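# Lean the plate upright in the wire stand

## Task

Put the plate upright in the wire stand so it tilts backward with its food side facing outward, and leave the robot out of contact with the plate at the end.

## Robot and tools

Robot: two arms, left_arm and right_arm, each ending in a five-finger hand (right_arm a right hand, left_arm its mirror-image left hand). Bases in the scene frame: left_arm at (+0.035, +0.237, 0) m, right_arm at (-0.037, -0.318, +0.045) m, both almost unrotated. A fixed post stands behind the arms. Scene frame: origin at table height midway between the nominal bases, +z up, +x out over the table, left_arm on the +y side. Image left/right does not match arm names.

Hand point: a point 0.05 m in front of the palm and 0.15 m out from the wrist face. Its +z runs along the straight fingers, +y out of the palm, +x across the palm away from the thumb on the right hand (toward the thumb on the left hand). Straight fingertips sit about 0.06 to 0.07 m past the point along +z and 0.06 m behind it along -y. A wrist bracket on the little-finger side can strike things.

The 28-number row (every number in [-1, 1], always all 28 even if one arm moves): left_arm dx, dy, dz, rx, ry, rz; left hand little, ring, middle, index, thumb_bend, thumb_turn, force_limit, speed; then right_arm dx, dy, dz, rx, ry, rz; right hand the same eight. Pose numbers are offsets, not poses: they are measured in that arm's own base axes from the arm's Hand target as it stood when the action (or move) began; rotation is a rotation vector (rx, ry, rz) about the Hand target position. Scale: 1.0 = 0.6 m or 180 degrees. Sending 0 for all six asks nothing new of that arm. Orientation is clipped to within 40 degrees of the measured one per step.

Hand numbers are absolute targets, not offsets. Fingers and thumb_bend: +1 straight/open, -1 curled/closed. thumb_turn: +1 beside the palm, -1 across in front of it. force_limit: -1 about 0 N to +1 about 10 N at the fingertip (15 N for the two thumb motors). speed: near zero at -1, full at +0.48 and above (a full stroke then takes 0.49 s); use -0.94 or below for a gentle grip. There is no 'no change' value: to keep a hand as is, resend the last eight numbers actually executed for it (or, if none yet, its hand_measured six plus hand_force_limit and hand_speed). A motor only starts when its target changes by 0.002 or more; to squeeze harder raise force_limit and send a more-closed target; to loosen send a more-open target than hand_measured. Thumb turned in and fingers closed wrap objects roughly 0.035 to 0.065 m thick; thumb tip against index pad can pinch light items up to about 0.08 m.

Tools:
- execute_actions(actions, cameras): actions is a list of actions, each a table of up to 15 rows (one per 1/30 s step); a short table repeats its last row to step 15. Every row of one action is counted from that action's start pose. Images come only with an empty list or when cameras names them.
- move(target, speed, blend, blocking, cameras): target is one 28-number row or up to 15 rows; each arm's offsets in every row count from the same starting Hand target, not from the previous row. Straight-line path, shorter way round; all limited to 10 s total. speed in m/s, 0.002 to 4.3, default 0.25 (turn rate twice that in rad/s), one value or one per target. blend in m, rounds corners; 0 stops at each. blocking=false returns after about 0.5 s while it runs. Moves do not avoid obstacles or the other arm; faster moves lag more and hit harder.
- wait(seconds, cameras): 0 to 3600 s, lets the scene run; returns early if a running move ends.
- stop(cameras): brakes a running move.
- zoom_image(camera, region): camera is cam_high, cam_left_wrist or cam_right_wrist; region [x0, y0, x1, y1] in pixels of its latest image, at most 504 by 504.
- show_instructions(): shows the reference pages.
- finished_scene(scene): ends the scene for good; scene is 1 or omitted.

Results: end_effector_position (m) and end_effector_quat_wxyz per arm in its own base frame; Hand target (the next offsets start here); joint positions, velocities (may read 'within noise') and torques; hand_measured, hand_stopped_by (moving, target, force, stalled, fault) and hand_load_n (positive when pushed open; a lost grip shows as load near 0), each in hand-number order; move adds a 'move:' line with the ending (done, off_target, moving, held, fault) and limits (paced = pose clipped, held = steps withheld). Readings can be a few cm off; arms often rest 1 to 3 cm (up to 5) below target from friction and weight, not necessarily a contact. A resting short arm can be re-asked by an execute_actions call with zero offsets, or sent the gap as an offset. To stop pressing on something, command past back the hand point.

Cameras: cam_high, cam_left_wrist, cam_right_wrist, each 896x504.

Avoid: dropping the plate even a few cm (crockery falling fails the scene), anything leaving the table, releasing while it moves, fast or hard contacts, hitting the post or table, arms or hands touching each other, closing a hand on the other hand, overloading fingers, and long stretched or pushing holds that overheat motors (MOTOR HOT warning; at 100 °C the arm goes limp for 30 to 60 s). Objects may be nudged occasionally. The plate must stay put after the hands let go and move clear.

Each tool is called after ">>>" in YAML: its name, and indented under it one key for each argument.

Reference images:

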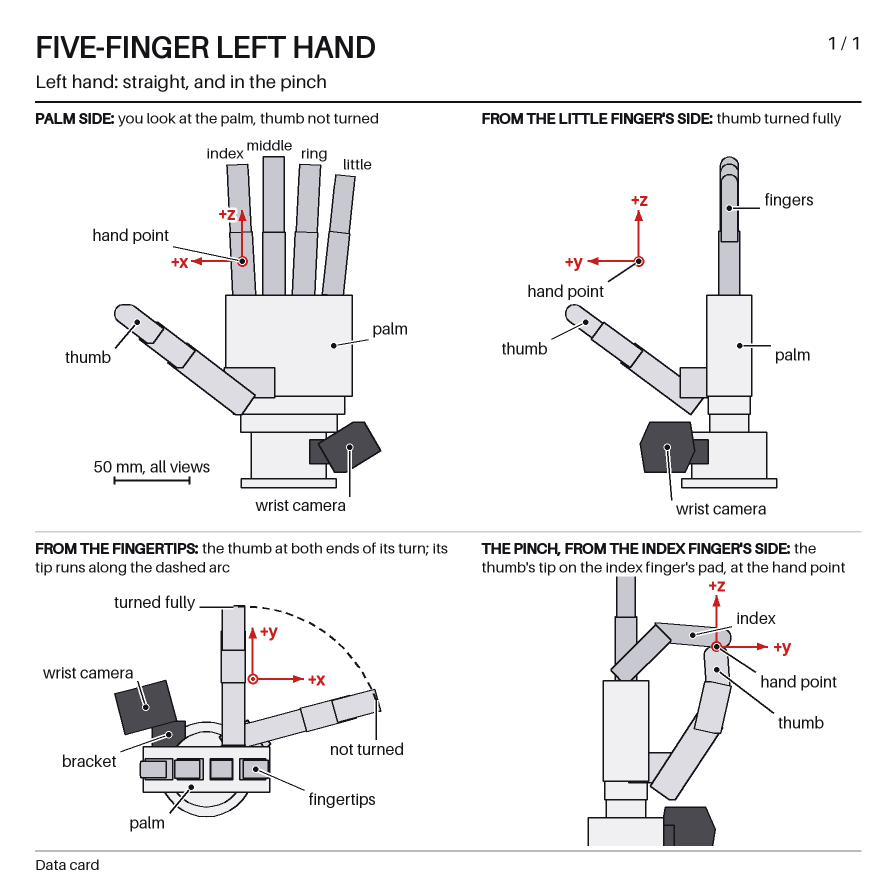

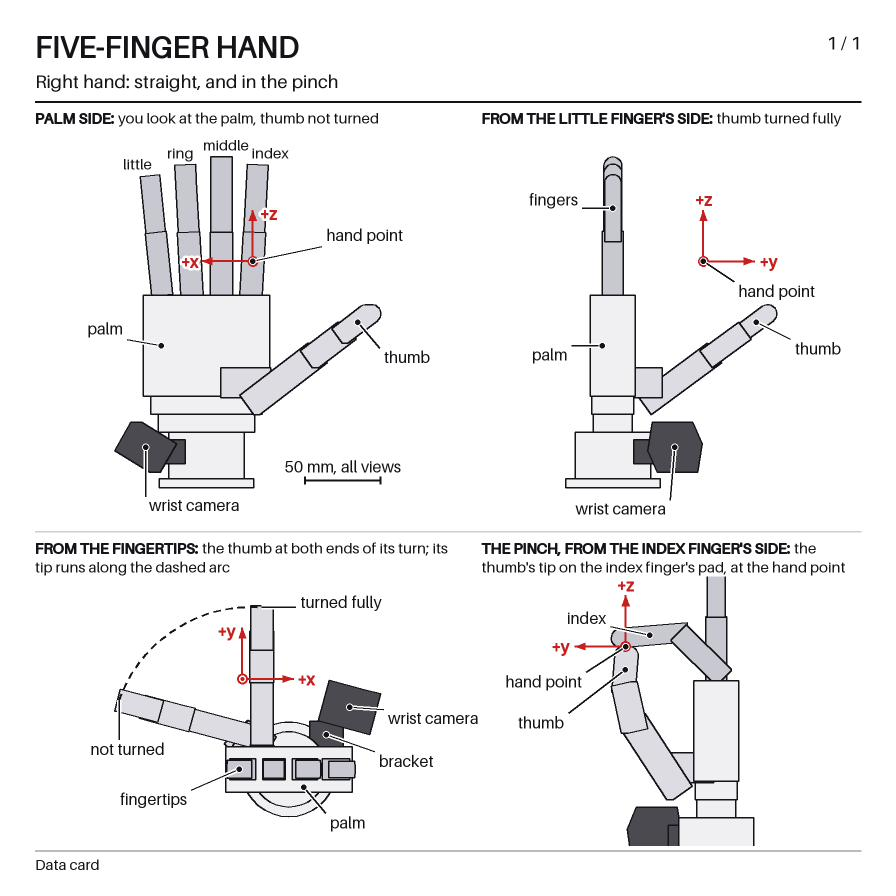

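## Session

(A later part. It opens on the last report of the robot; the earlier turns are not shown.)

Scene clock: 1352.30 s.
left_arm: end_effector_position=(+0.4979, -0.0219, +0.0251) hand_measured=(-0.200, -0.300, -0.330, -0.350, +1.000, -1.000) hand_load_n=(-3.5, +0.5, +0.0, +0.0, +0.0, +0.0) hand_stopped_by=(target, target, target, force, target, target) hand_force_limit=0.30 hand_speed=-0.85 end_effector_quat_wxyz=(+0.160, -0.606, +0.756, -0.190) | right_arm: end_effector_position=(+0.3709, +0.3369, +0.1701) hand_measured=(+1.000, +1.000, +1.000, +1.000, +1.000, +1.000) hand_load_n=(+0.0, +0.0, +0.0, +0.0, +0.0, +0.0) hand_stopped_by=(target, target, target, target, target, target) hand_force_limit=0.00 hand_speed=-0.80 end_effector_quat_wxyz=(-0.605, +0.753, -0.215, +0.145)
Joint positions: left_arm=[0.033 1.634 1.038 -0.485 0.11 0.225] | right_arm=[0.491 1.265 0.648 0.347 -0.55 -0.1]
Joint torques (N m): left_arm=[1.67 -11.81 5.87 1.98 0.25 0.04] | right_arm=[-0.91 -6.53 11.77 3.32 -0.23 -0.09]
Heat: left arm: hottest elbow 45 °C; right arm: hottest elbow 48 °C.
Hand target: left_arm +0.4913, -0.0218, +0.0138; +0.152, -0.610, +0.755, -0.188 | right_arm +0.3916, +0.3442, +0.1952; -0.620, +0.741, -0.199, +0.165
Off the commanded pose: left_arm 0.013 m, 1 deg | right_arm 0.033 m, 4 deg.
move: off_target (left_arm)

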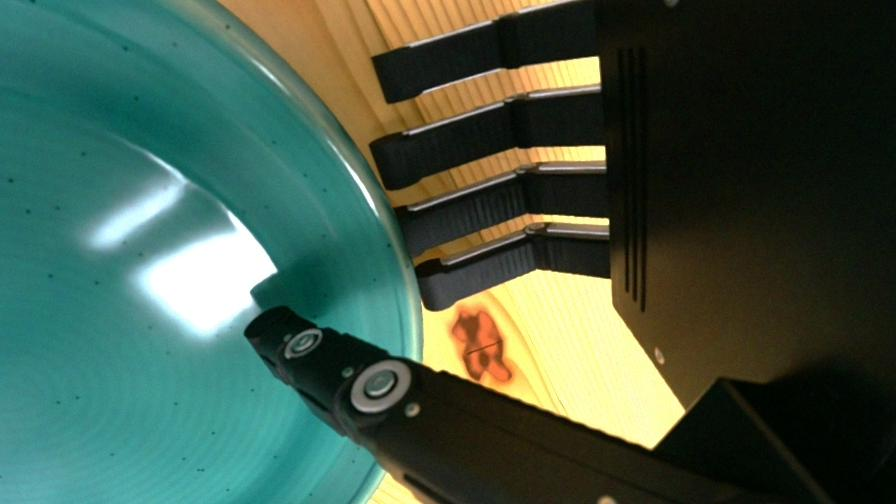

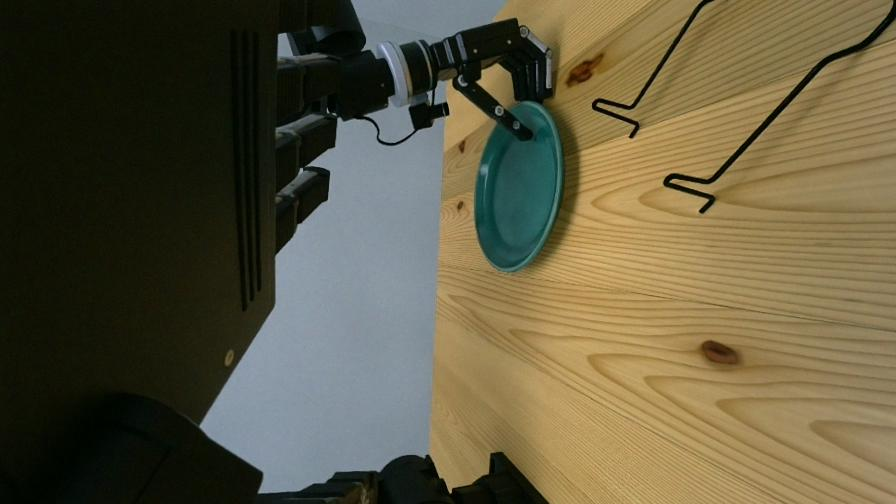

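>>> move:
  target: [-0.04,0.0105,0.0,0,0,0,-0.33,-0.33,-0.33,-0.5,1,-1,0.3,-0.85,0,0,0,0,0,0,1,1,1,1,1,1,0,-0.8]
  speed: 0.04
  cameras: ["cam_left_wrist","cam_right_wrist"]

>>> zoom_image:
  camera: "cam_right_wrist"
  region: [380, 0, 620, 140]

Scene clock: 1361.67 s.
left_arm: end_effector_position=(+0.4816, -0.0214, +0.0235) hand_measured=(-0.330, -0.330, -0.330, -0.350, +1.000, -1.000) hand_load_n=(+0.0, +0.0, +1.0, +0.0, +0.0, +0.0) hand_stopped_by=(target, target, target, force, target, target) hand_force_limit=0.30 hand_speed=-0.85 end_effector_quat_wxyz=(+0.162, -0.605, +0.754, -0.198) | right_arm: end_effector_position=(+0.3709, +0.3369, +0.1701) hand_measured=(+1.000, +1.000, +1.000, +1.000, +1.000, +1.000) hand_load_n=(+0.0, +0.0, +0.0, -0.5, +0.0, -0.5) hand_stopped_by=(target, target, target, target, target, target) hand_force_limit=0.00 hand_speed=-0.80 end_effector_quat_wxyz=(-0.605, +0.753, -0.215, +0.145)
Joint positions: left_arm=[0.04 1.593 0.977 -0.451 0.122 0.225] | right_arm=[0.491 1.265 0.648 0.347 -0.55 -0.1]
Joint torques (N m): left_arm=[2.2 -12.63 5.16 1.1 0.07 0.17] | right_arm=[-0.62 -7.18 11.63 2.99 -0.26 -0.14]
Heat: left arm: hottest elbow 44 °C; right arm: hottest elbow 48 °C.
Hand target: left_arm +0.4672, -0.0154, +0.0137; +0.152, -0.610, +0.755, -0.188 | right_arm +0.3916, +0.3442, +0.1952; -0.620, +0.741, -0.199, +0.165
Off the commanded pose: left_arm 0.018 m, 2 deg | right_arm 0.033 m, 4 deg.
move: off_target (left_arm)

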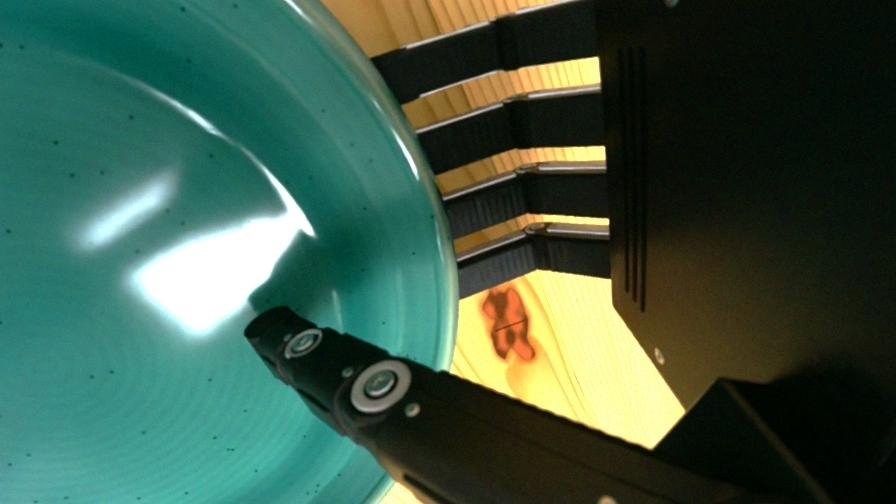

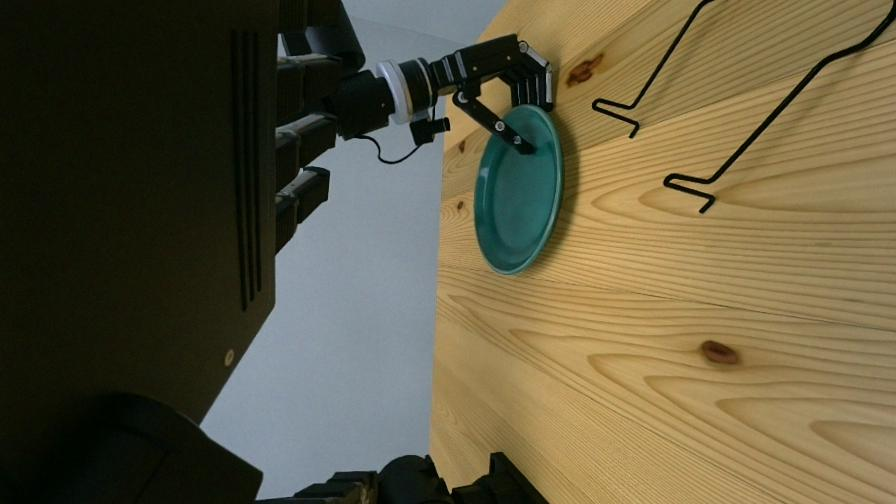

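Scaled by 2.100 from the camera's image (finer frame: 1280x720).

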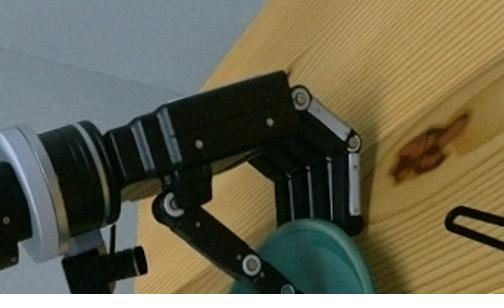

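>>> execute_actions:
  actions:
    - [[0,0,0,0,0,0,-0.33,-0.33,-0.33,-0.5,-0.1,-1,0.3,-0.8,0,0,0,0,0,0,1,1,1,1,1,1,0,-0.8]]
    - [[0,0,0,0,0,0,-0.33,-0.33,-0.33,-0.5,-0.1,-1,0.3,-0.8,0,0,0,0,0,0,1,1,1,1,1,1,0,-0.8]]
    - [[0,0,0,0,0,0,-0.33,-0.33,-0.33,-0.5,-0.1,-1,0.3,-0.8,0,0,0,0,0,0,1,1,1,1,1,1,0,-0.8]]
    - [[0,0,0,0,0,0,-0.33,-0.33,-0.33,-0.5,-0.1,-1,0.3,-0.8,0,0,0,0,0,0,1,1,1,1,1,1,0,-0.8]]
    - [[0,0,0,0,0,0,-0.33,-0.33,-0.33,-0.5,-0.1,-1,0.3,-0.8,0,0,0,0,0,0,1,1,1,1,1,1,0,-0.8]]
    - [[0,0,0,0,0,0,-0.33,-0.33,-0.33,-0.5,-0.1,-1,0.3,-0.8,0,0,0,0,0,0,1,1,1,1,1,1,0,-0.8]]
  cameras: ["cam_left_wrist","cam_right_wrist"]

Scene clock: 1376.53 s.
left_arm: end_effector_position=(+0.4805, -0.0213, +0.0257) hand_measured=(-0.330, -0.330, -0.328, -0.350, +0.580, -1.000) hand_load_n=(+0.0, +0.0, +9.0, +0.0, +9.0, +0.0) hand_stopped_by=(target, target, target, force, force, target) hand_force_limit=0.30 hand_speed=-0.80 end_effector_quat_wxyz=(+0.163, -0.605, +0.753, -0.200) | right_arm: end_effector_position=(+0.3709, +0.3369, +0.1701) hand_measured=(+1.000, +1.000, +1.000, +1.000, +1.000, +1.000) hand_load_n=(-0.5, -0.5, +0.0, +0.0, +0.0, +0.0) hand_stopped_by=(target, target, target, target, target, target) hand_force_limit=0.00 hand_speed=-0.80 end_effector_quat_wxyz=(-0.605, +0.753, -0.215, +0.145)
Joint positions: left_arm=[0.041 1.585 0.973 -0.451 0.124 0.225] | right_arm=[0.491 1.265 0.648 0.347 -0.55 -0.1]
Joint torques (N m): left_arm=[2.2 -11.4 5.63 1.1 0 0.14] | right_arm=[-1.14 -7.82 12.04 2.88 -0.27 -0.05]
Heat: left arm: hottest elbow 43 °C; right arm: hottest elbow 48 °C.
Hand target: left_arm +0.4672, -0.0155, +0.0137; +0.152, -0.610, +0.755, -0.188 | right_arm +0.3916, +0.3442, +0.1952; -0.620, +0.741, -0.199, +0.165
Off the commanded pose: left_arm 0.019 m, 2 deg | right_arm 0.033 m, 4 deg.
Step readings (end_effector_position of left_arm | right_arm):
0: (+0.4816, -0.0214, +0.0235) | (+0.3709, +0.3369, +0.1701)
1: (+0.4816, -0.0214, +0.0235) | (+0.3709, +0.3369, +0.1701)
2: (+0.4816, -0.0214, +0.0235) | (+0.3709, +0.3369, +0.1701)
4: (+0.4816, -0.0214, +0.0235) | (+0.3709, +0.3369, +0.1701)
8: (+0.4816, -0.0214, +0.0235) | (+0.3709, +0.3369, +0.1701)
15: (+0.4816, -0.0214, +0.0235) | (+0.3709, +0.3369, +0.1701)
16: (+0.4816, -0.0214, +0.0235) | (+0.3709, +0.3369, +0.1701)
17: (+0.4816, -0.0214, +0.0235) | (+0.3709, +0.3369, +0.1701)
19: (+0.4816, -0.0214, +0.0235) | (+0.3709, +0.3369, +0.1701)
23: (+0.4816, -0.0214, +0.0235) | (+0.3709, +0.3369, +0.1701)
30: (+0.4816, -0.0214, +0.0241) | (+0.3709, +0.3369, +0.1701)
31: (+0.4815, -0.0214, +0.0241) | (+0.3709, +0.3369, +0.1701)
32: (+0.4813, -0.0214, +0.0241) | (+0.3709, +0.3369, +0.1701)
34: (+0.4814, -0.0212, +0.0245) | (+0.3709, +0.3369, +0.1701)
38: (+0.4812, -0.0213, +0.0247) | (+0.3709, +0.3369, +0.1701)
45: (+0.4809, -0.0212, +0.0255) | (+0.3709, +0.3369, +0.1701)
46: (+0.4808, -0.0211, +0.0256) | (+0.3709, +0.3369, +0.1701)
47: (+0.4806, -0.0212, +0.0256) | (+0.3709, +0.3369, +0.1701)
49: (+0.4805, -0.0213, +0.0257) | (+0.3709, +0.3369, +0.1701)
53: (+0.4805, -0.0213, +0.0257) | (+0.3709, +0.3369, +0.1701)
60: (+0.4805, -0.0213, +0.0257) | (+0.3709, +0.3369, +0.1701)
61: (+0.4805, -0.0213, +0.0257) | (+0.3709, +0.3369, +0.1701)
62: (+0.4805, -0.0213, +0.0257) | (+0.3709, +0.3369, +0.1701)
64: (+0.4805, -0.0213, +0.0257) | (+0.3709, +0.3369, +0.1701)
68: (+0.4805, -0.0213, +0.0257) | (+0.3709, +0.3369, +0.1701)
75: (+0.4805, -0.0213, +0.0257) | (+0.3709, +0.3369, +0.1701)
76: (+0.4805, -0.0213, +0.0257) | (+0.3709, +0.3369, +0.1701)
77: (+0.4805, -0.0213, +0.0257) | (+0.3709, +0.3369, +0.1701)
79: (+0.4805, -0.0213, +0.0257) | (+0.3709, +0.3369, +0.1701)
83: (+0.4805, -0.0213, +0.0257) | (+0.3709, +0.3369, +0.1701)
90: (+0.4805, -0.0213, +0.0257) | (+0.3709, +0.3369, +0.1701)

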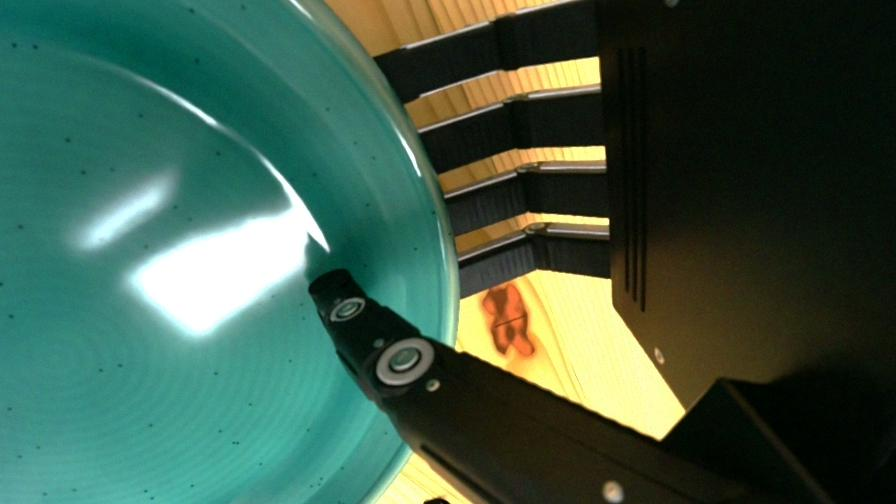

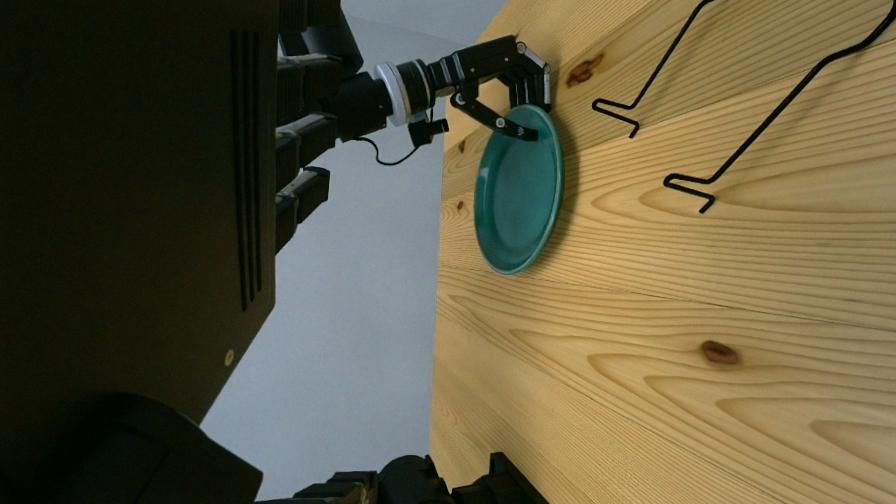

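>>> execute_actions:
  actions:
    - [[0,0,0,0,0,0,-0.45,-0.45,-0.33,-0.55,-0.1,-1,-0.3,-0.9,0,0,0,0,0,0,1,1,1,1,1,1,0,-0.8]]
    - [[0,0,0,0,0,0,-0.45,-0.45,-0.33,-0.55,-0.1,-1,-0.3,-0.9,0,0,0,0,0,0,1,1,1,1,1,1,0,-0.8]]
    - [[0,0,0,0,0,0,-0.45,-0.45,-0.33,-0.55,-0.1,-1,-0.3,-0.9,0,0,0,0,0,0,1,1,1,1,1,1,0,-0.8]]
    - [[0,0,0,0,0,0,-0.45,-0.45,-0.33,-0.55,-0.1,-1,-0.3,-0.9,0,0,0,0,0,0,1,1,1,1,1,1,0,-0.8]]
  cameras: ["cam_left_wrist","cam_right_wrist"]

Scene clock: 1386.27 s.
left_arm: end_effector_position=(+0.4805, -0.0198, +0.0257) hand_measured=(-0.450, -0.356, -0.328, -0.386, +0.580, -1.000) hand_load_n=(+0.0, +3.5, +8.0, +4.0, +9.0, +0.0) hand_stopped_by=(target, force, target, force, force, target) hand_force_limit=-0.30 hand_speed=-0.90 end_effector_quat_wxyz=(+0.163, -0.606, +0.752, -0.200) | right_arm: end_effector_position=(+0.3709, +0.3369, +0.1701) hand_measured=(+1.000, +1.000, +1.000, +1.000, +1.000, +1.000) hand_load_n=(+0.0, +0.5, +0.0, +0.0, +0.0, +0.0) hand_stopped_by=(target, target, target, target, target, target) hand_force_limit=0.00 hand_speed=-0.80 end_effector_quat_wxyz=(-0.605, +0.753, -0.215, +0.145)
Joint positions: left_arm=[0.044 1.585 0.973 -0.451 0.124 0.225] | right_arm=[0.491 1.265 0.648 0.347 -0.55 -0.1]
Joint torques (N m): left_arm=[1.96 -11.28 5.53 1.06 0.02 0.16] | right_arm=[-1.67 -7.59 11.34 2.85 -0.35 -0.09]
Heat: left arm: hottest elbow 43 °C; right arm: hottest elbow 48 °C.
Hand target: left_arm +0.4672, -0.0155, +0.0137; +0.152, -0.610, +0.755, -0.188 | right_arm +0.3916, +0.3442, +0.1952; -0.620, +0.741, -0.199, +0.165
Off the commanded pose: left_arm 0.018 m, 2 deg | right_arm 0.033 m, 4 deg.
Step readings (end_effector_position of left_arm | right_arm):
0: (+0.4805, -0.0213, +0.0257) | (+0.3709, +0.3369, +0.1701)
1: (+0.4805, -0.0213, +0.0257) | (+0.3709, +0.3369, +0.1701)
2: (+0.4805, -0.0213, +0.0257) | (+0.3709, +0.3369, +0.1701)
4: (+0.4805, -0.0213, +0.0257) | (+0.3709, +0.3369, +0.1701)
8: (+0.4805, -0.0202, +0.0257) | (+0.3709, +0.3369, +0.1701)
15: (+0.4805, -0.0198, +0.0257) | (+0.3709, +0.3369, +0.1701)
16: (+0.4805, -0.0198, +0.0257) | (+0.3709, +0.3369, +0.1701)
17: (+0.4805, -0.0198, +0.0257) | (+0.3709, +0.3369, +0.1701)
19: (+0.4805, -0.0198, +0.0257) | (+0.3709, +0.3369, +0.1701)
23: (+0.4805, -0.0198, +0.0257) | (+0.3709, +0.3369, +0.1701)
30: (+0.4805, -0.0198, +0.0257) | (+0.3709, +0.3369, +0.1701)
31: (+0.4805, -0.0198, +0.0257) | (+0.3709, +0.3369, +0.1701)
32: (+0.4805, -0.0198, +0.0257) | (+0.3709, +0.3369, +0.1701)
34: (+0.4805, -0.0198, +0.0257) | (+0.3709, +0.3369, +0.1701)
38: (+0.4805, -0.0198, +0.0257) | (+0.3709, +0.3369, +0.1701)
45: (+0.4805, -0.0198, +0.0257) | (+0.3709, +0.3369, +0.1701)
46: (+0.4805, -0.0198, +0.0257) | (+0.3709, +0.3369, +0.1701)
47: (+0.4805, -0.0198, +0.0257) | (+0.3709, +0.3369, +0.1701)
49: (+0.4805, -0.0198, +0.0257) | (+0.3709, +0.3369, +0.1701)
53: (+0.4805, -0.0198, +0.0257) | (+0.3709, +0.3369, +0.1701)
60: (+0.4805, -0.0198, +0.0257) | (+0.3709, +0.3369, +0.1701)

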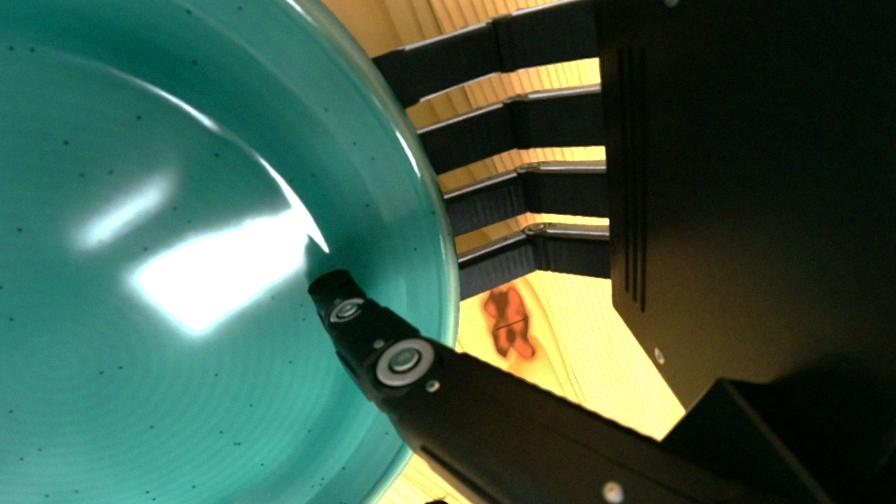

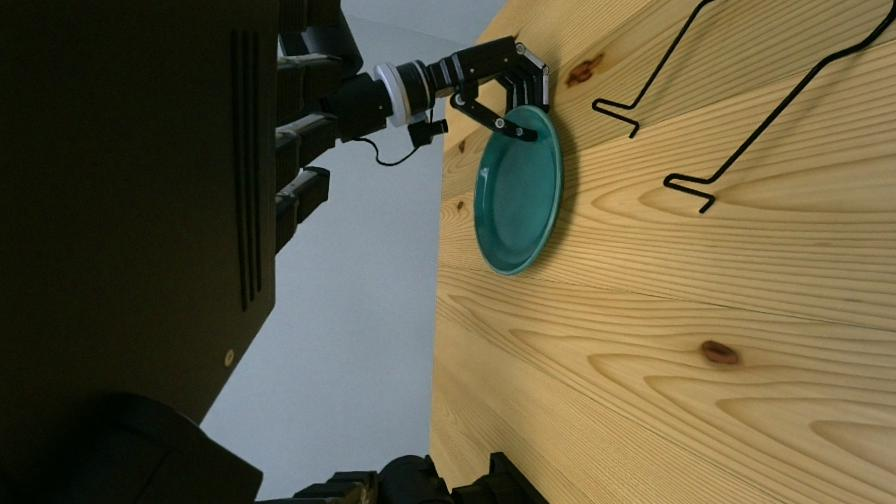

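>>> move:
  target:
    - [0.0147,0.0025,0.1072,-0.0162,-0.0761,0,-0.45,-0.45,-0.33,-0.55,-0.1,-1,-0.3,-0.9,0,0,0,0,0,0,1,1,1,1,1,1,0,-0.8]
    - [-0.017,0.0092,0.1788,-0.0324,-0.1521,0,-0.45,-0.45,-0.33,-0.55,-0.1,-1,-0.3,-0.9,0,0,0,0,0,0,1,1,1,1,1,1,0,-0.8]
  speed: 0.06
  blend: 0.008
  cameras: ["cam_left_wrist","cam_right_wrist"]

Scene clock: 1419.00 s.
left_arm: end_effector_position=(+0.4526, -0.0124, +0.1107) hand_measured=(-0.450, -0.356, -0.330, -0.386, +0.578, -1.000) hand_load_n=(+0.0, +0.0, +4.5, +1.5, +3.5, +0.0) hand_stopped_by=(target, force, target, force, force, target) hand_force_limit=-0.30 hand_speed=-0.90 end_effector_quat_wxyz=(+0.283, -0.555, +0.699, -0.353) | right_arm: end_effector_position=(+0.3709, +0.3369, +0.1701) hand_measured=(+1.000, +1.000, +1.000, +1.000, +1.000, +1.000) hand_load_n=(+0.0, +0.0, +0.0, +0.0, +0.0, -0.5) hand_stopped_by=(target, target, target, target, target, target) hand_force_limit=0.00 hand_speed=-0.80 end_effector_quat_wxyz=(-0.605, +0.753, -0.215, +0.145)
Joint positions: left_arm=[0.13 1.216 0.697 -0.144 0.282 0.22] | right_arm=[0.491 1.265 0.648 0.347 -0.55 -0.1]
Joint torques (N m): left_arm=[2.14 -8.41 8.02 3.04 0.33 -0.13] | right_arm=[-0.91 -8.18 11.95 3.28 -0.19 -0.11]
Heat: left arm: hottest elbow 42 °C; right arm: hottest elbow 49 °C.
Hand target: left_arm +0.4571, -0.0099, +0.1211; +0.295, -0.555, +0.687, -0.365 | right_arm +0.3916, +0.3442, +0.1952; -0.620, +0.741, -0.199, +0.165
Off the commanded pose: left_arm 0.011 m, 2 deg | right_arm 0.033 m, 4 deg.
move: off_target (left_arm)

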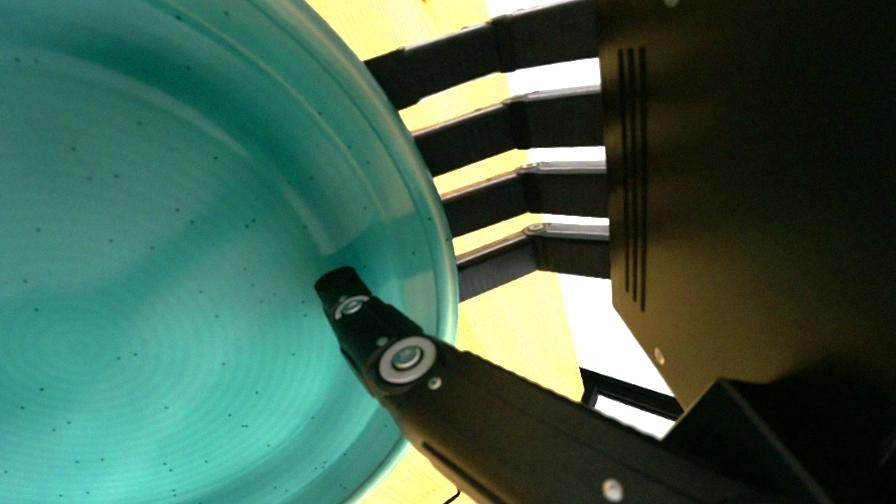

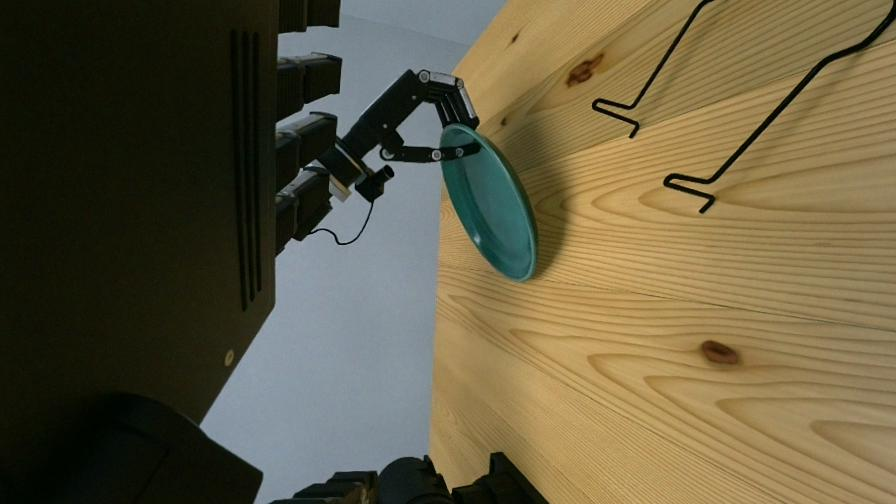

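>>> execute_actions:
  actions:
    - [[0,0,0,0,0,0,-0.45,-0.45,-0.33,-0.55,-0.15,-1,0.3,-0.9,0,0,0,0,0,0,1,1,1,1,1,1,0,-0.8]]
    - [[0,0,0,0,0,0,-0.45,-0.45,-0.33,-0.55,-0.15,-1,0.3,-0.9,0,0,0,0,0,0,1,1,1,1,1,1,0,-0.8]]

Scene clock: 1424.47 s.
left_arm: end_effector_position=(+0.4526, -0.0122, +0.1107) hand_measured=(-0.450, -0.356, -0.330, -0.386, +0.518, -1.000) hand_load_n=(+0.0, +0.0, +6.5, +3.5, +9.5, +0.5) hand_stopped_by=(target, force, target, force, force, target) hand_force_limit=0.30 hand_speed=-0.90 end_effector_quat_wxyz=(+0.283, -0.555, +0.698, -0.353) | right_arm: end_effector_position=(+0.3709, +0.3369, +0.1701) hand_measured=(+1.000, +1.000, +1.000, +1.000, +1.000, +1.000) hand_load_n=(+0.0, +0.0, +0.0, +0.0, +0.0, -0.5) hand_stopped_by=(target, target, target, target, target, target) hand_force_limit=0.00 hand_speed=-0.80 end_effector_quat_wxyz=(-0.605, +0.753, -0.215, +0.145)
Joint positions: left_arm=[0.13 1.216 0.697 -0.144 0.282 0.22] | right_arm=[0.491 1.265 0.648 0.347 -0.55 -0.1]
Joint torques (N m): left_arm=[1.73 -8.7 8.05 3.02 0.33 -0.12] | right_arm=[-1.08 -7.3 11.97 3.14 -0.34 -0.09]
Heat: left arm: hottest elbow 42 °C; right arm: hottest elbow 49 °C.
Hand target: left_arm +0.4571, -0.0099, +0.1211; +0.295, -0.555, +0.687, -0.365 | right_arm +0.3916, +0.3442, +0.1952; -0.620, +0.741, -0.199, +0.165
Off the commanded pose: left_arm 0.012 m, 2 deg | right_arm 0.033 m, 4 deg.
Step readings (end_effector_position of left_arm | right_arm):
0: (+0.4526, -0.0124, +0.1107) | (+0.3709, +0.3369, +0.1701)
1: (+0.4526, -0.0124, +0.1107) | (+0.3709, +0.3369, +0.1701)
2: (+0.4526, -0.0124, +0.1107) | (+0.3709, +0.3369, +0.1701)
4: (+0.4526, -0.0124, +0.1107) | (+0.3709, +0.3369, +0.1701)
8: (+0.4526, -0.0124, +0.1107) | (+0.3709, +0.3369, +0.1701)
15: (+0.4526, -0.0124, +0.1107) | (+0.3709, +0.3369, +0.1701)
16: (+0.4526, -0.0124, +0.1107) | (+0.3709, +0.3369, +0.1701)
17: (+0.4526, -0.0122, +0.1107) | (+0.3709, +0.3369, +0.1701)
19: (+0.4526, -0.0122, +0.1107) | (+0.3709, +0.3369, +0.1701)
23: (+0.4526, -0.0122, +0.1107) | (+0.3709, +0.3369, +0.1701)
30: (+0.4526, -0.0122, +0.1107) | (+0.3709, +0.3369, +0.1701)

>>> move:
  target:
    - [-0.06,0.0105,0.103,-0.0196,-0.0924,0,-0.45,-0.45,-0.33,-0.55,-0.15,-1,0.3,-0.9,0,0,0,0,0,0,1,1,1,1,1,1,0,-0.8]
    - [-0.13,0.026,0.180,-0.037,-0.174,0,-0.45,-0.45,-0.33,-0.55,-0.15,-1,0.3,-0.9,0,0,0,0,0,0,1,1,1,1,1,1,0,-0.8]
  speed: 0.06
  blend: 0.008
  cameras: ["cam_left_wrist","cam_right_wrist"]

Scene clock: 1436.93 s.
left_arm: end_effector_position=(+0.3805, +0.0044, +0.2277) hand_measured=(-0.450, -0.356, -0.330, -0.386, +0.516, -1.000) hand_load_n=(+0.0, +0.0, +0.0, +0.0, +0.0, +0.0) hand_stopped_by=(target, force, target, force, force, target) hand_force_limit=0.30 hand_speed=-0.90 end_effector_quat_wxyz=(+0.435, -0.452, +0.567, -0.535) | right_arm: end_effector_position=(+0.3709, +0.3369, +0.1701) hand_measured=(+1.000, +1.000, +1.000, +1.000, +1.000, +1.000) hand_load_n=(+0.0, +0.0, +0.0, +0.0, +0.0, -0.5) hand_stopped_by=(target, target, target, target, target, target) hand_force_limit=0.00 hand_speed=-0.80 end_effector_quat_wxyz=(-0.605, +0.753, -0.215, +0.145)
Joint positions: left_arm=[0.359 0.713 0.373 0.281 0.574 0.042] | right_arm=[0.491 1.265 0.648 0.347 -0.55 -0.1]
Joint torques (N m): left_arm=[2.02 -1.44 8.4 3.1 0.19 -0.09] | right_arm=[-0.97 -7.18 11.78 3.1 -0.24 -0.14]
Heat: left arm: hottest elbow 43 °C; right arm: hottest elbow 49 °C.
Hand target: left_arm +0.3791, +0.0057, +0.2291; +0.437, -0.452, +0.560, -0.540 | right_arm +0.3916, +0.3442, +0.1952; -0.620, +0.741, -0.199, +0.165
Off the commanded pose: left_arm 0.002 m, 1 deg | right_arm 0.033 m, 4 deg.
move: done

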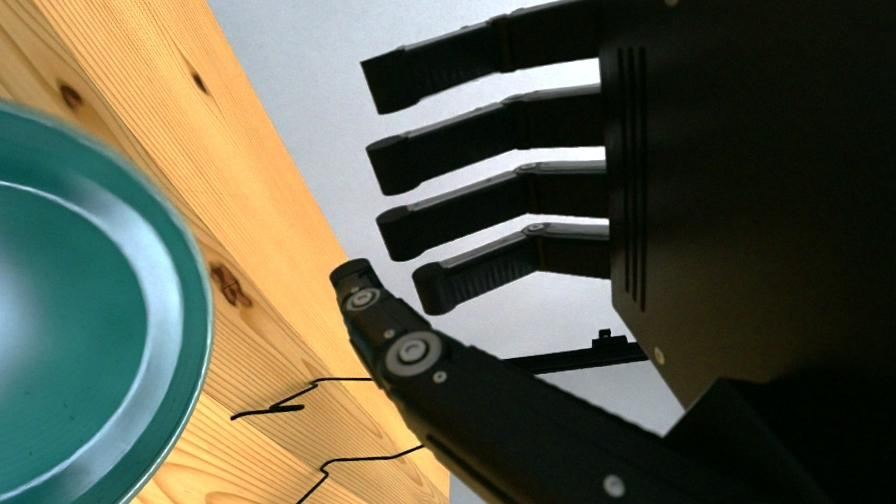

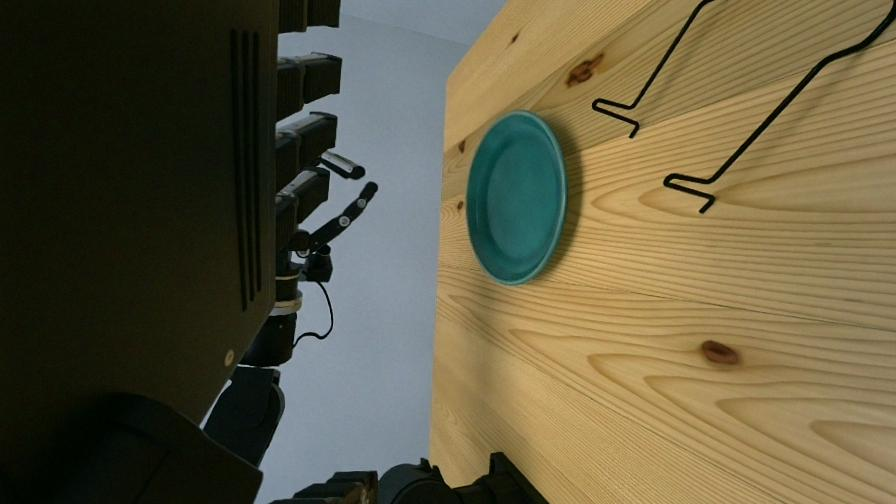

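>>> move:
  target:
    - [0.152,-0.023,0.0,0.0404,0.1902,0,-0.2,-0.2,-0.2,-0.2,0.75,-1,0.3,-0.7,0,0,0,0,0,0,1,1,1,1,1,1,0,-0.8]
    - [0.235,-0.035,-0.16,0.0578,0.2717,0,-0.2,-0.2,-0.2,-0.2,0.75,-1,0.3,-0.7,0,0,0,0,0,0,1,1,1,1,1,1,0,-0.8]
  speed: 0.15
  blend: 0.03
  cameras: ["all"]

Scene clock: 1503.67 s.
left_arm: end_effector_position=(+0.5043, -0.0146, +0.1156) hand_measured=(-0.200, -0.200, -0.200, -0.200, +0.750, -1.000) hand_load_n=(+0.5, +0.0, +0.0, +0.0, +0.0, +0.0) hand_stopped_by=(target, target, target, target, target, target) hand_force_limit=0.30 hand_speed=-0.70 end_effector_quat_wxyz=(+0.191, -0.606, +0.731, -0.247) | right_arm: end_effector_position=(+0.3709, +0.3369, +0.1701) hand_measured=(+1.000, +1.000, +1.000, +1.000, +1.000, +1.000) hand_load_n=(+0.0, +0.0, +0.0, +0.0, +0.0, -0.5) hand_stopped_by=(target, target, target, target, target, target) hand_force_limit=0.00 hand_speed=-0.80 end_effector_quat_wxyz=(-0.605, +0.753, -0.215, +0.145)
Joint positions: left_arm=[0.073 1.469 1.075 -0.562 0.172 0.204] | right_arm=[0.491 1.265 0.648 0.347 -0.55 -0.1]
Joint torques (N m): left_arm=[0.85 -11.11 12.07 1.07 -0.08 0.2] | right_arm=[-0.62 -6.95 12.01 2.92 -0.28 -0.1]
Heat: left arm: hottest elbow 45 °C; right arm: hottest elbow 49 °C.
Hand target: left_arm +0.5201, -0.0154, +0.1331; +0.205, -0.594, +0.735, -0.253 | right_arm +0.3916, +0.3442, +0.1952; -0.620, +0.741, -0.199, +0.165
Off the commanded pose: left_arm 0.024 m, 2 deg | right_arm 0.033 m, 4 deg.
move: off_target (left_arm)

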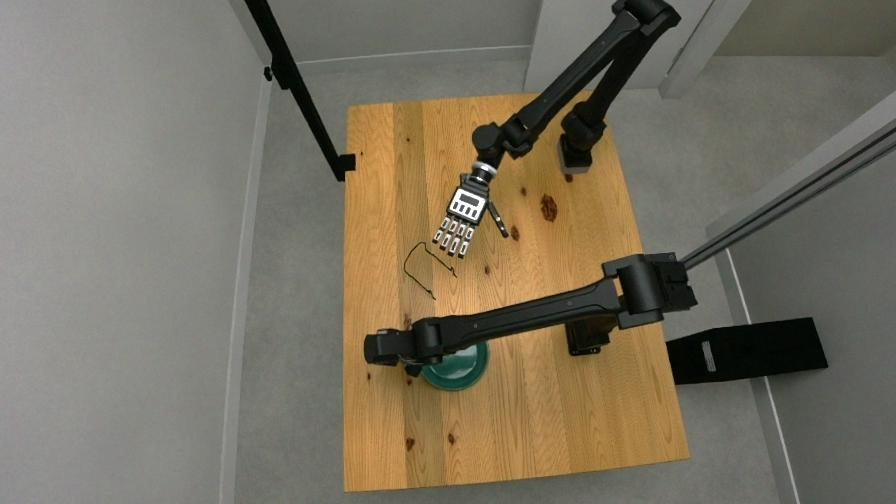

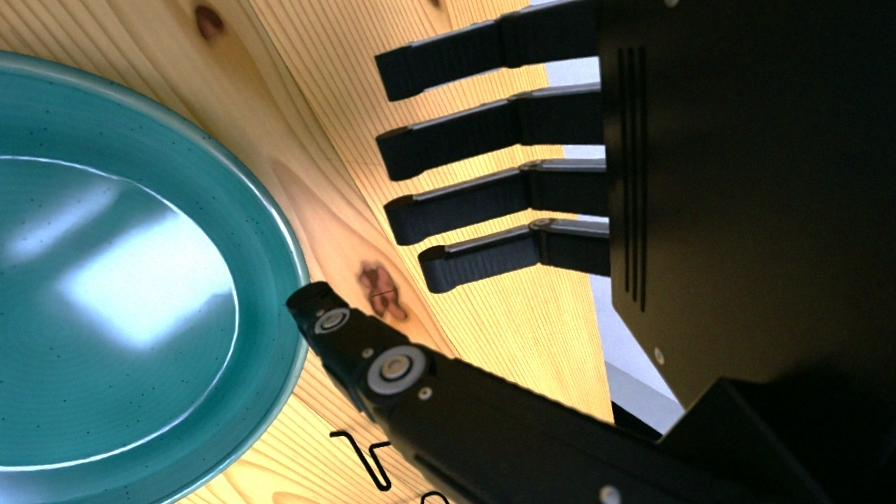

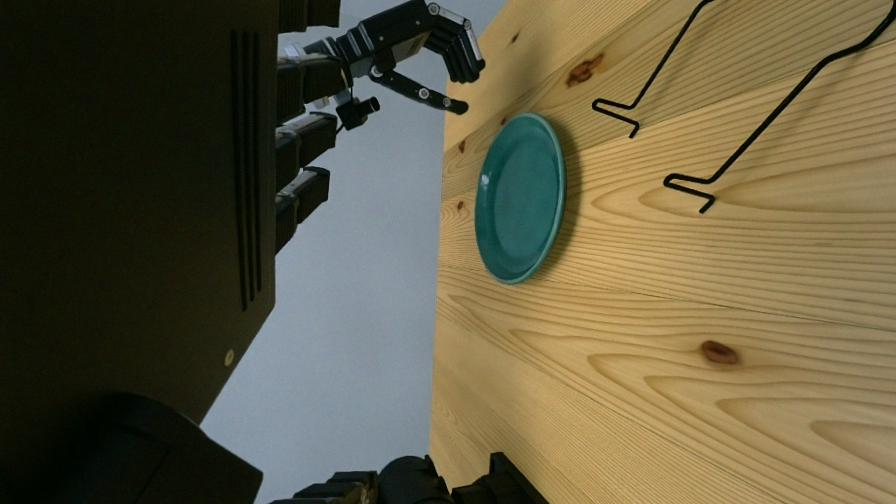

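>>> execute_actions:
  actions: []

Scene clock: 1539.27 s.
left_arm: end_effector_position=(+0.5043, -0.0146, +0.1156) hand_measured=(-0.200, -0.200, -0.200, -0.200, +0.750, -1.000) hand_load_n=(+0.0, +0.0, +0.0, +0.0, +0.0, +0.0) hand_stopped_by=(target, target, target, target, target, target) hand_force_limit=0.30 hand_speed=-0.70 end_effector_quat_wxyz=(+0.191, -0.606, +0.731, -0.247) | right_arm: end_effector_position=(+0.3709, +0.3369, +0.1701) hand_measured=(+1.000, +1.000, +1.000, +1.000, +1.000, +1.000) hand_load_n=(+0.0, +0.0, +0.0, +0.0, +0.0, -0.5) hand_stopped_by=(target, target, target, target, target, target) hand_force_limit=0.00 hand_speed=-0.80 end_effector_quat_wxyz=(-0.605, +0.753, -0.215, +0.145)
Joint positions: left_arm=[0.073 1.469 1.075 -0.562 0.172 0.204] | right_arm=[0.491 1.265 0.648 0.347 -0.55 -0.1]
Joint velocities: within noise
Joint torques (N m): left_arm=[1.14 -11.4 12.08 1.09 -0.07 0.24] | right_arm=[-0.44 -8.47 11.84 2.89 -0.2 -0.06]
Heat: left arm: hottest elbow 50 °C; right arm: hottest elbow 50 °C.
Hand target: left_arm +0.5201, -0.0154, +0.1331; +0.205, -0.594, +0.735, -0.253 | right_arm +0.3916, +0.3442, +0.1952; -0.620, +0.741, -0.199, +0.165
Off the commanded pose: left_arm 0.024 m, 2 deg | right_arm 0.033 m, 4 deg.

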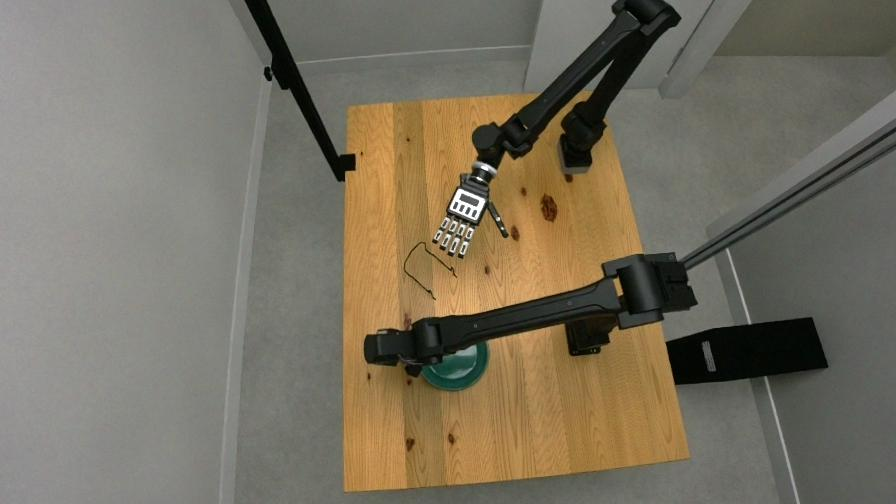

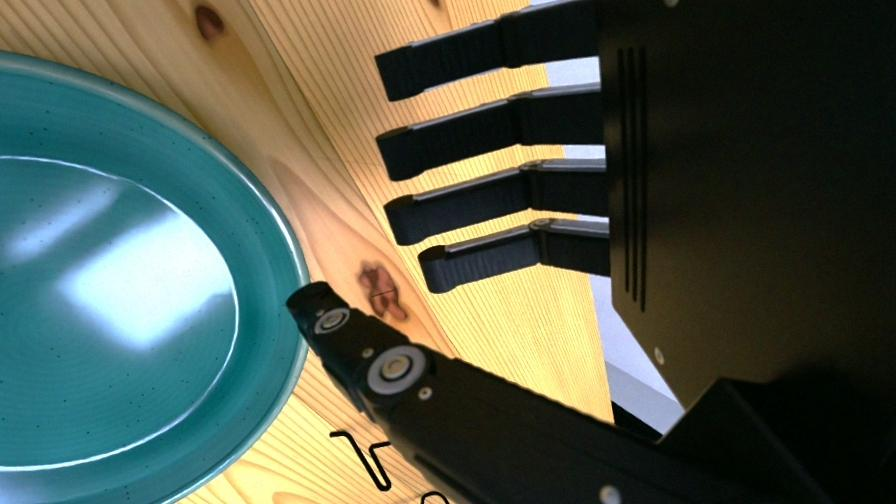

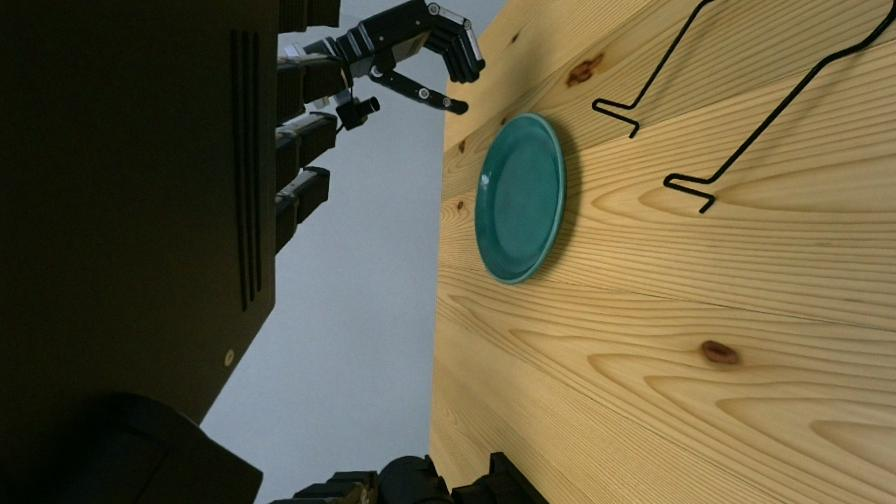

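>>> zoom_image:
  camera: "cam_left_wrist"
  region: [0, 0, 504, 504]

>>> zoom_image:
  camera: "cam_right_wrist"
  region: [360, 0, 640, 290]

Scaled by 1.000.

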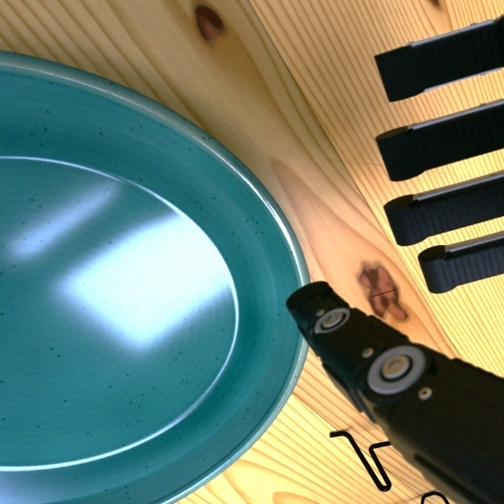

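Scaled by 1.738 from the camera's image (finer frame: 1280x720).

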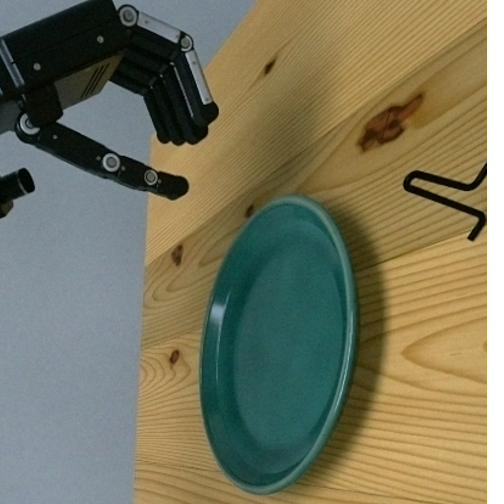

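>>> move:
  target: [-0.065, 0.009, -0.1135, -0.0061, -0.0271, 0, 0, 0, 0, 0, 0.35, -1, 0.3, -0.7, 0, 0, 0, 0, 0, 0, 1, 1, 1, 1, 1, 1, 0, -0.8]
  speed: 0.1
  cameras: ["cam_left_wrist", "cam_right_wrist"]

>>> zoom_image:
  camera: "cam_right_wrist"
  region: [400, 0, 640, 140]

Scene clock: 1663.93 s.
left_arm: end_effector_position=(+0.4791, -0.0142, +0.0615) hand_measured=(+0.000, +0.000, +0.000, +0.000, +0.350, -1.000) hand_load_n=(+0.0, +0.0, +0.0, +0.0, +0.5, +0.0) hand_stopped_by=(target, target, target, target, target, target) hand_force_limit=0.30 hand_speed=-0.70 end_effector_quat_wxyz=(+0.220, -0.592, +0.723, -0.281) | right_arm: end_effector_position=(+0.3709, +0.3369, +0.1701) hand_measured=(+1.000, +1.000, +1.000, +1.000, +1.000, +1.000) hand_load_n=(+0.0, +0.0, +0.0, +0.0, +0.0, +0.0) hand_stopped_by=(target, target, target, target, target, target) hand_force_limit=0.00 hand_speed=-0.80 end_effector_quat_wxyz=(-0.605, +0.753, -0.215, +0.145)
Joint positions: left_arm=[0.09 1.439 0.849 -0.276 0.205 0.213] | right_arm=[0.491 1.265 0.648 0.347 -0.55 -0.1]
Joint torques (N m): left_arm=[2.08 -11.16 7.3 2.51 0.25 0.23] | right_arm=[-0.91 -7.24 12.01 2.69 -0.26 -0.06]
Heat: left arm: hottest elbow 53 °C; right arm: hottest elbow 51 °C.
Hand target: left_arm +0.4810, -0.0099, +0.0648; +0.230, -0.585, +0.724, -0.285 | right_arm +0.3916, +0.3442, +0.1952; -0.620, +0.741, -0.199, +0.165
Off the commanded pose: left_arm 0.006 m, 2 deg | right_arm 0.033 m, 4 deg.
move: done

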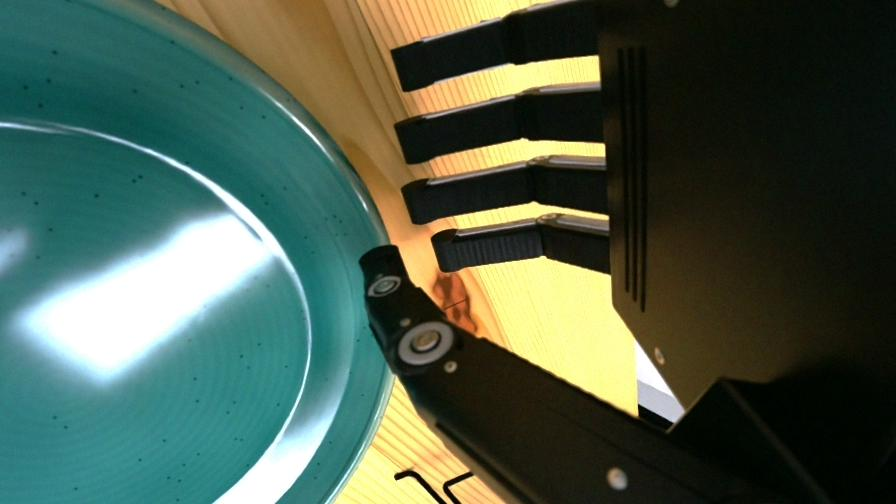

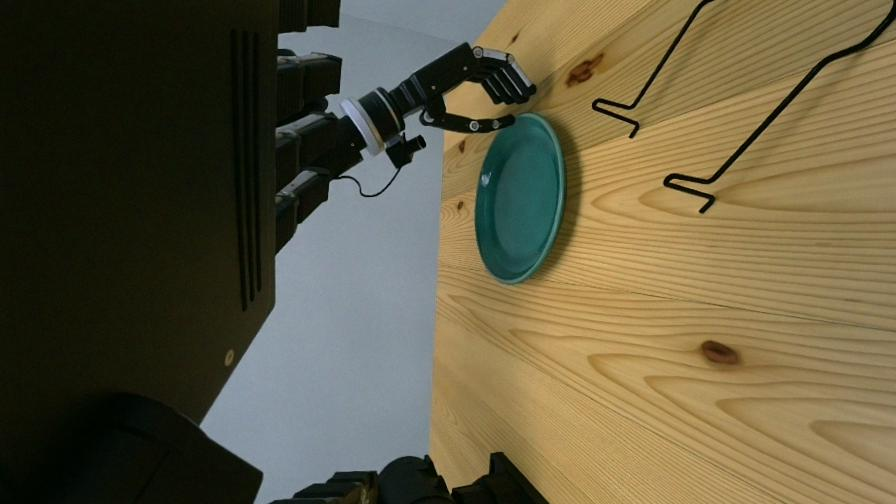

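Scaled by 2.100 from the camera's image (finer frame: 1280x720).

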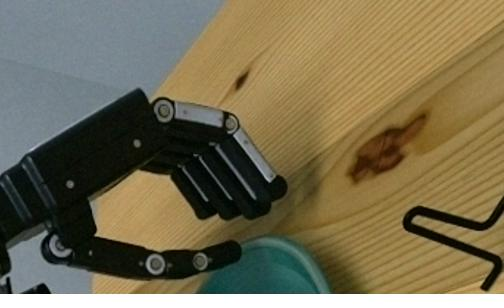

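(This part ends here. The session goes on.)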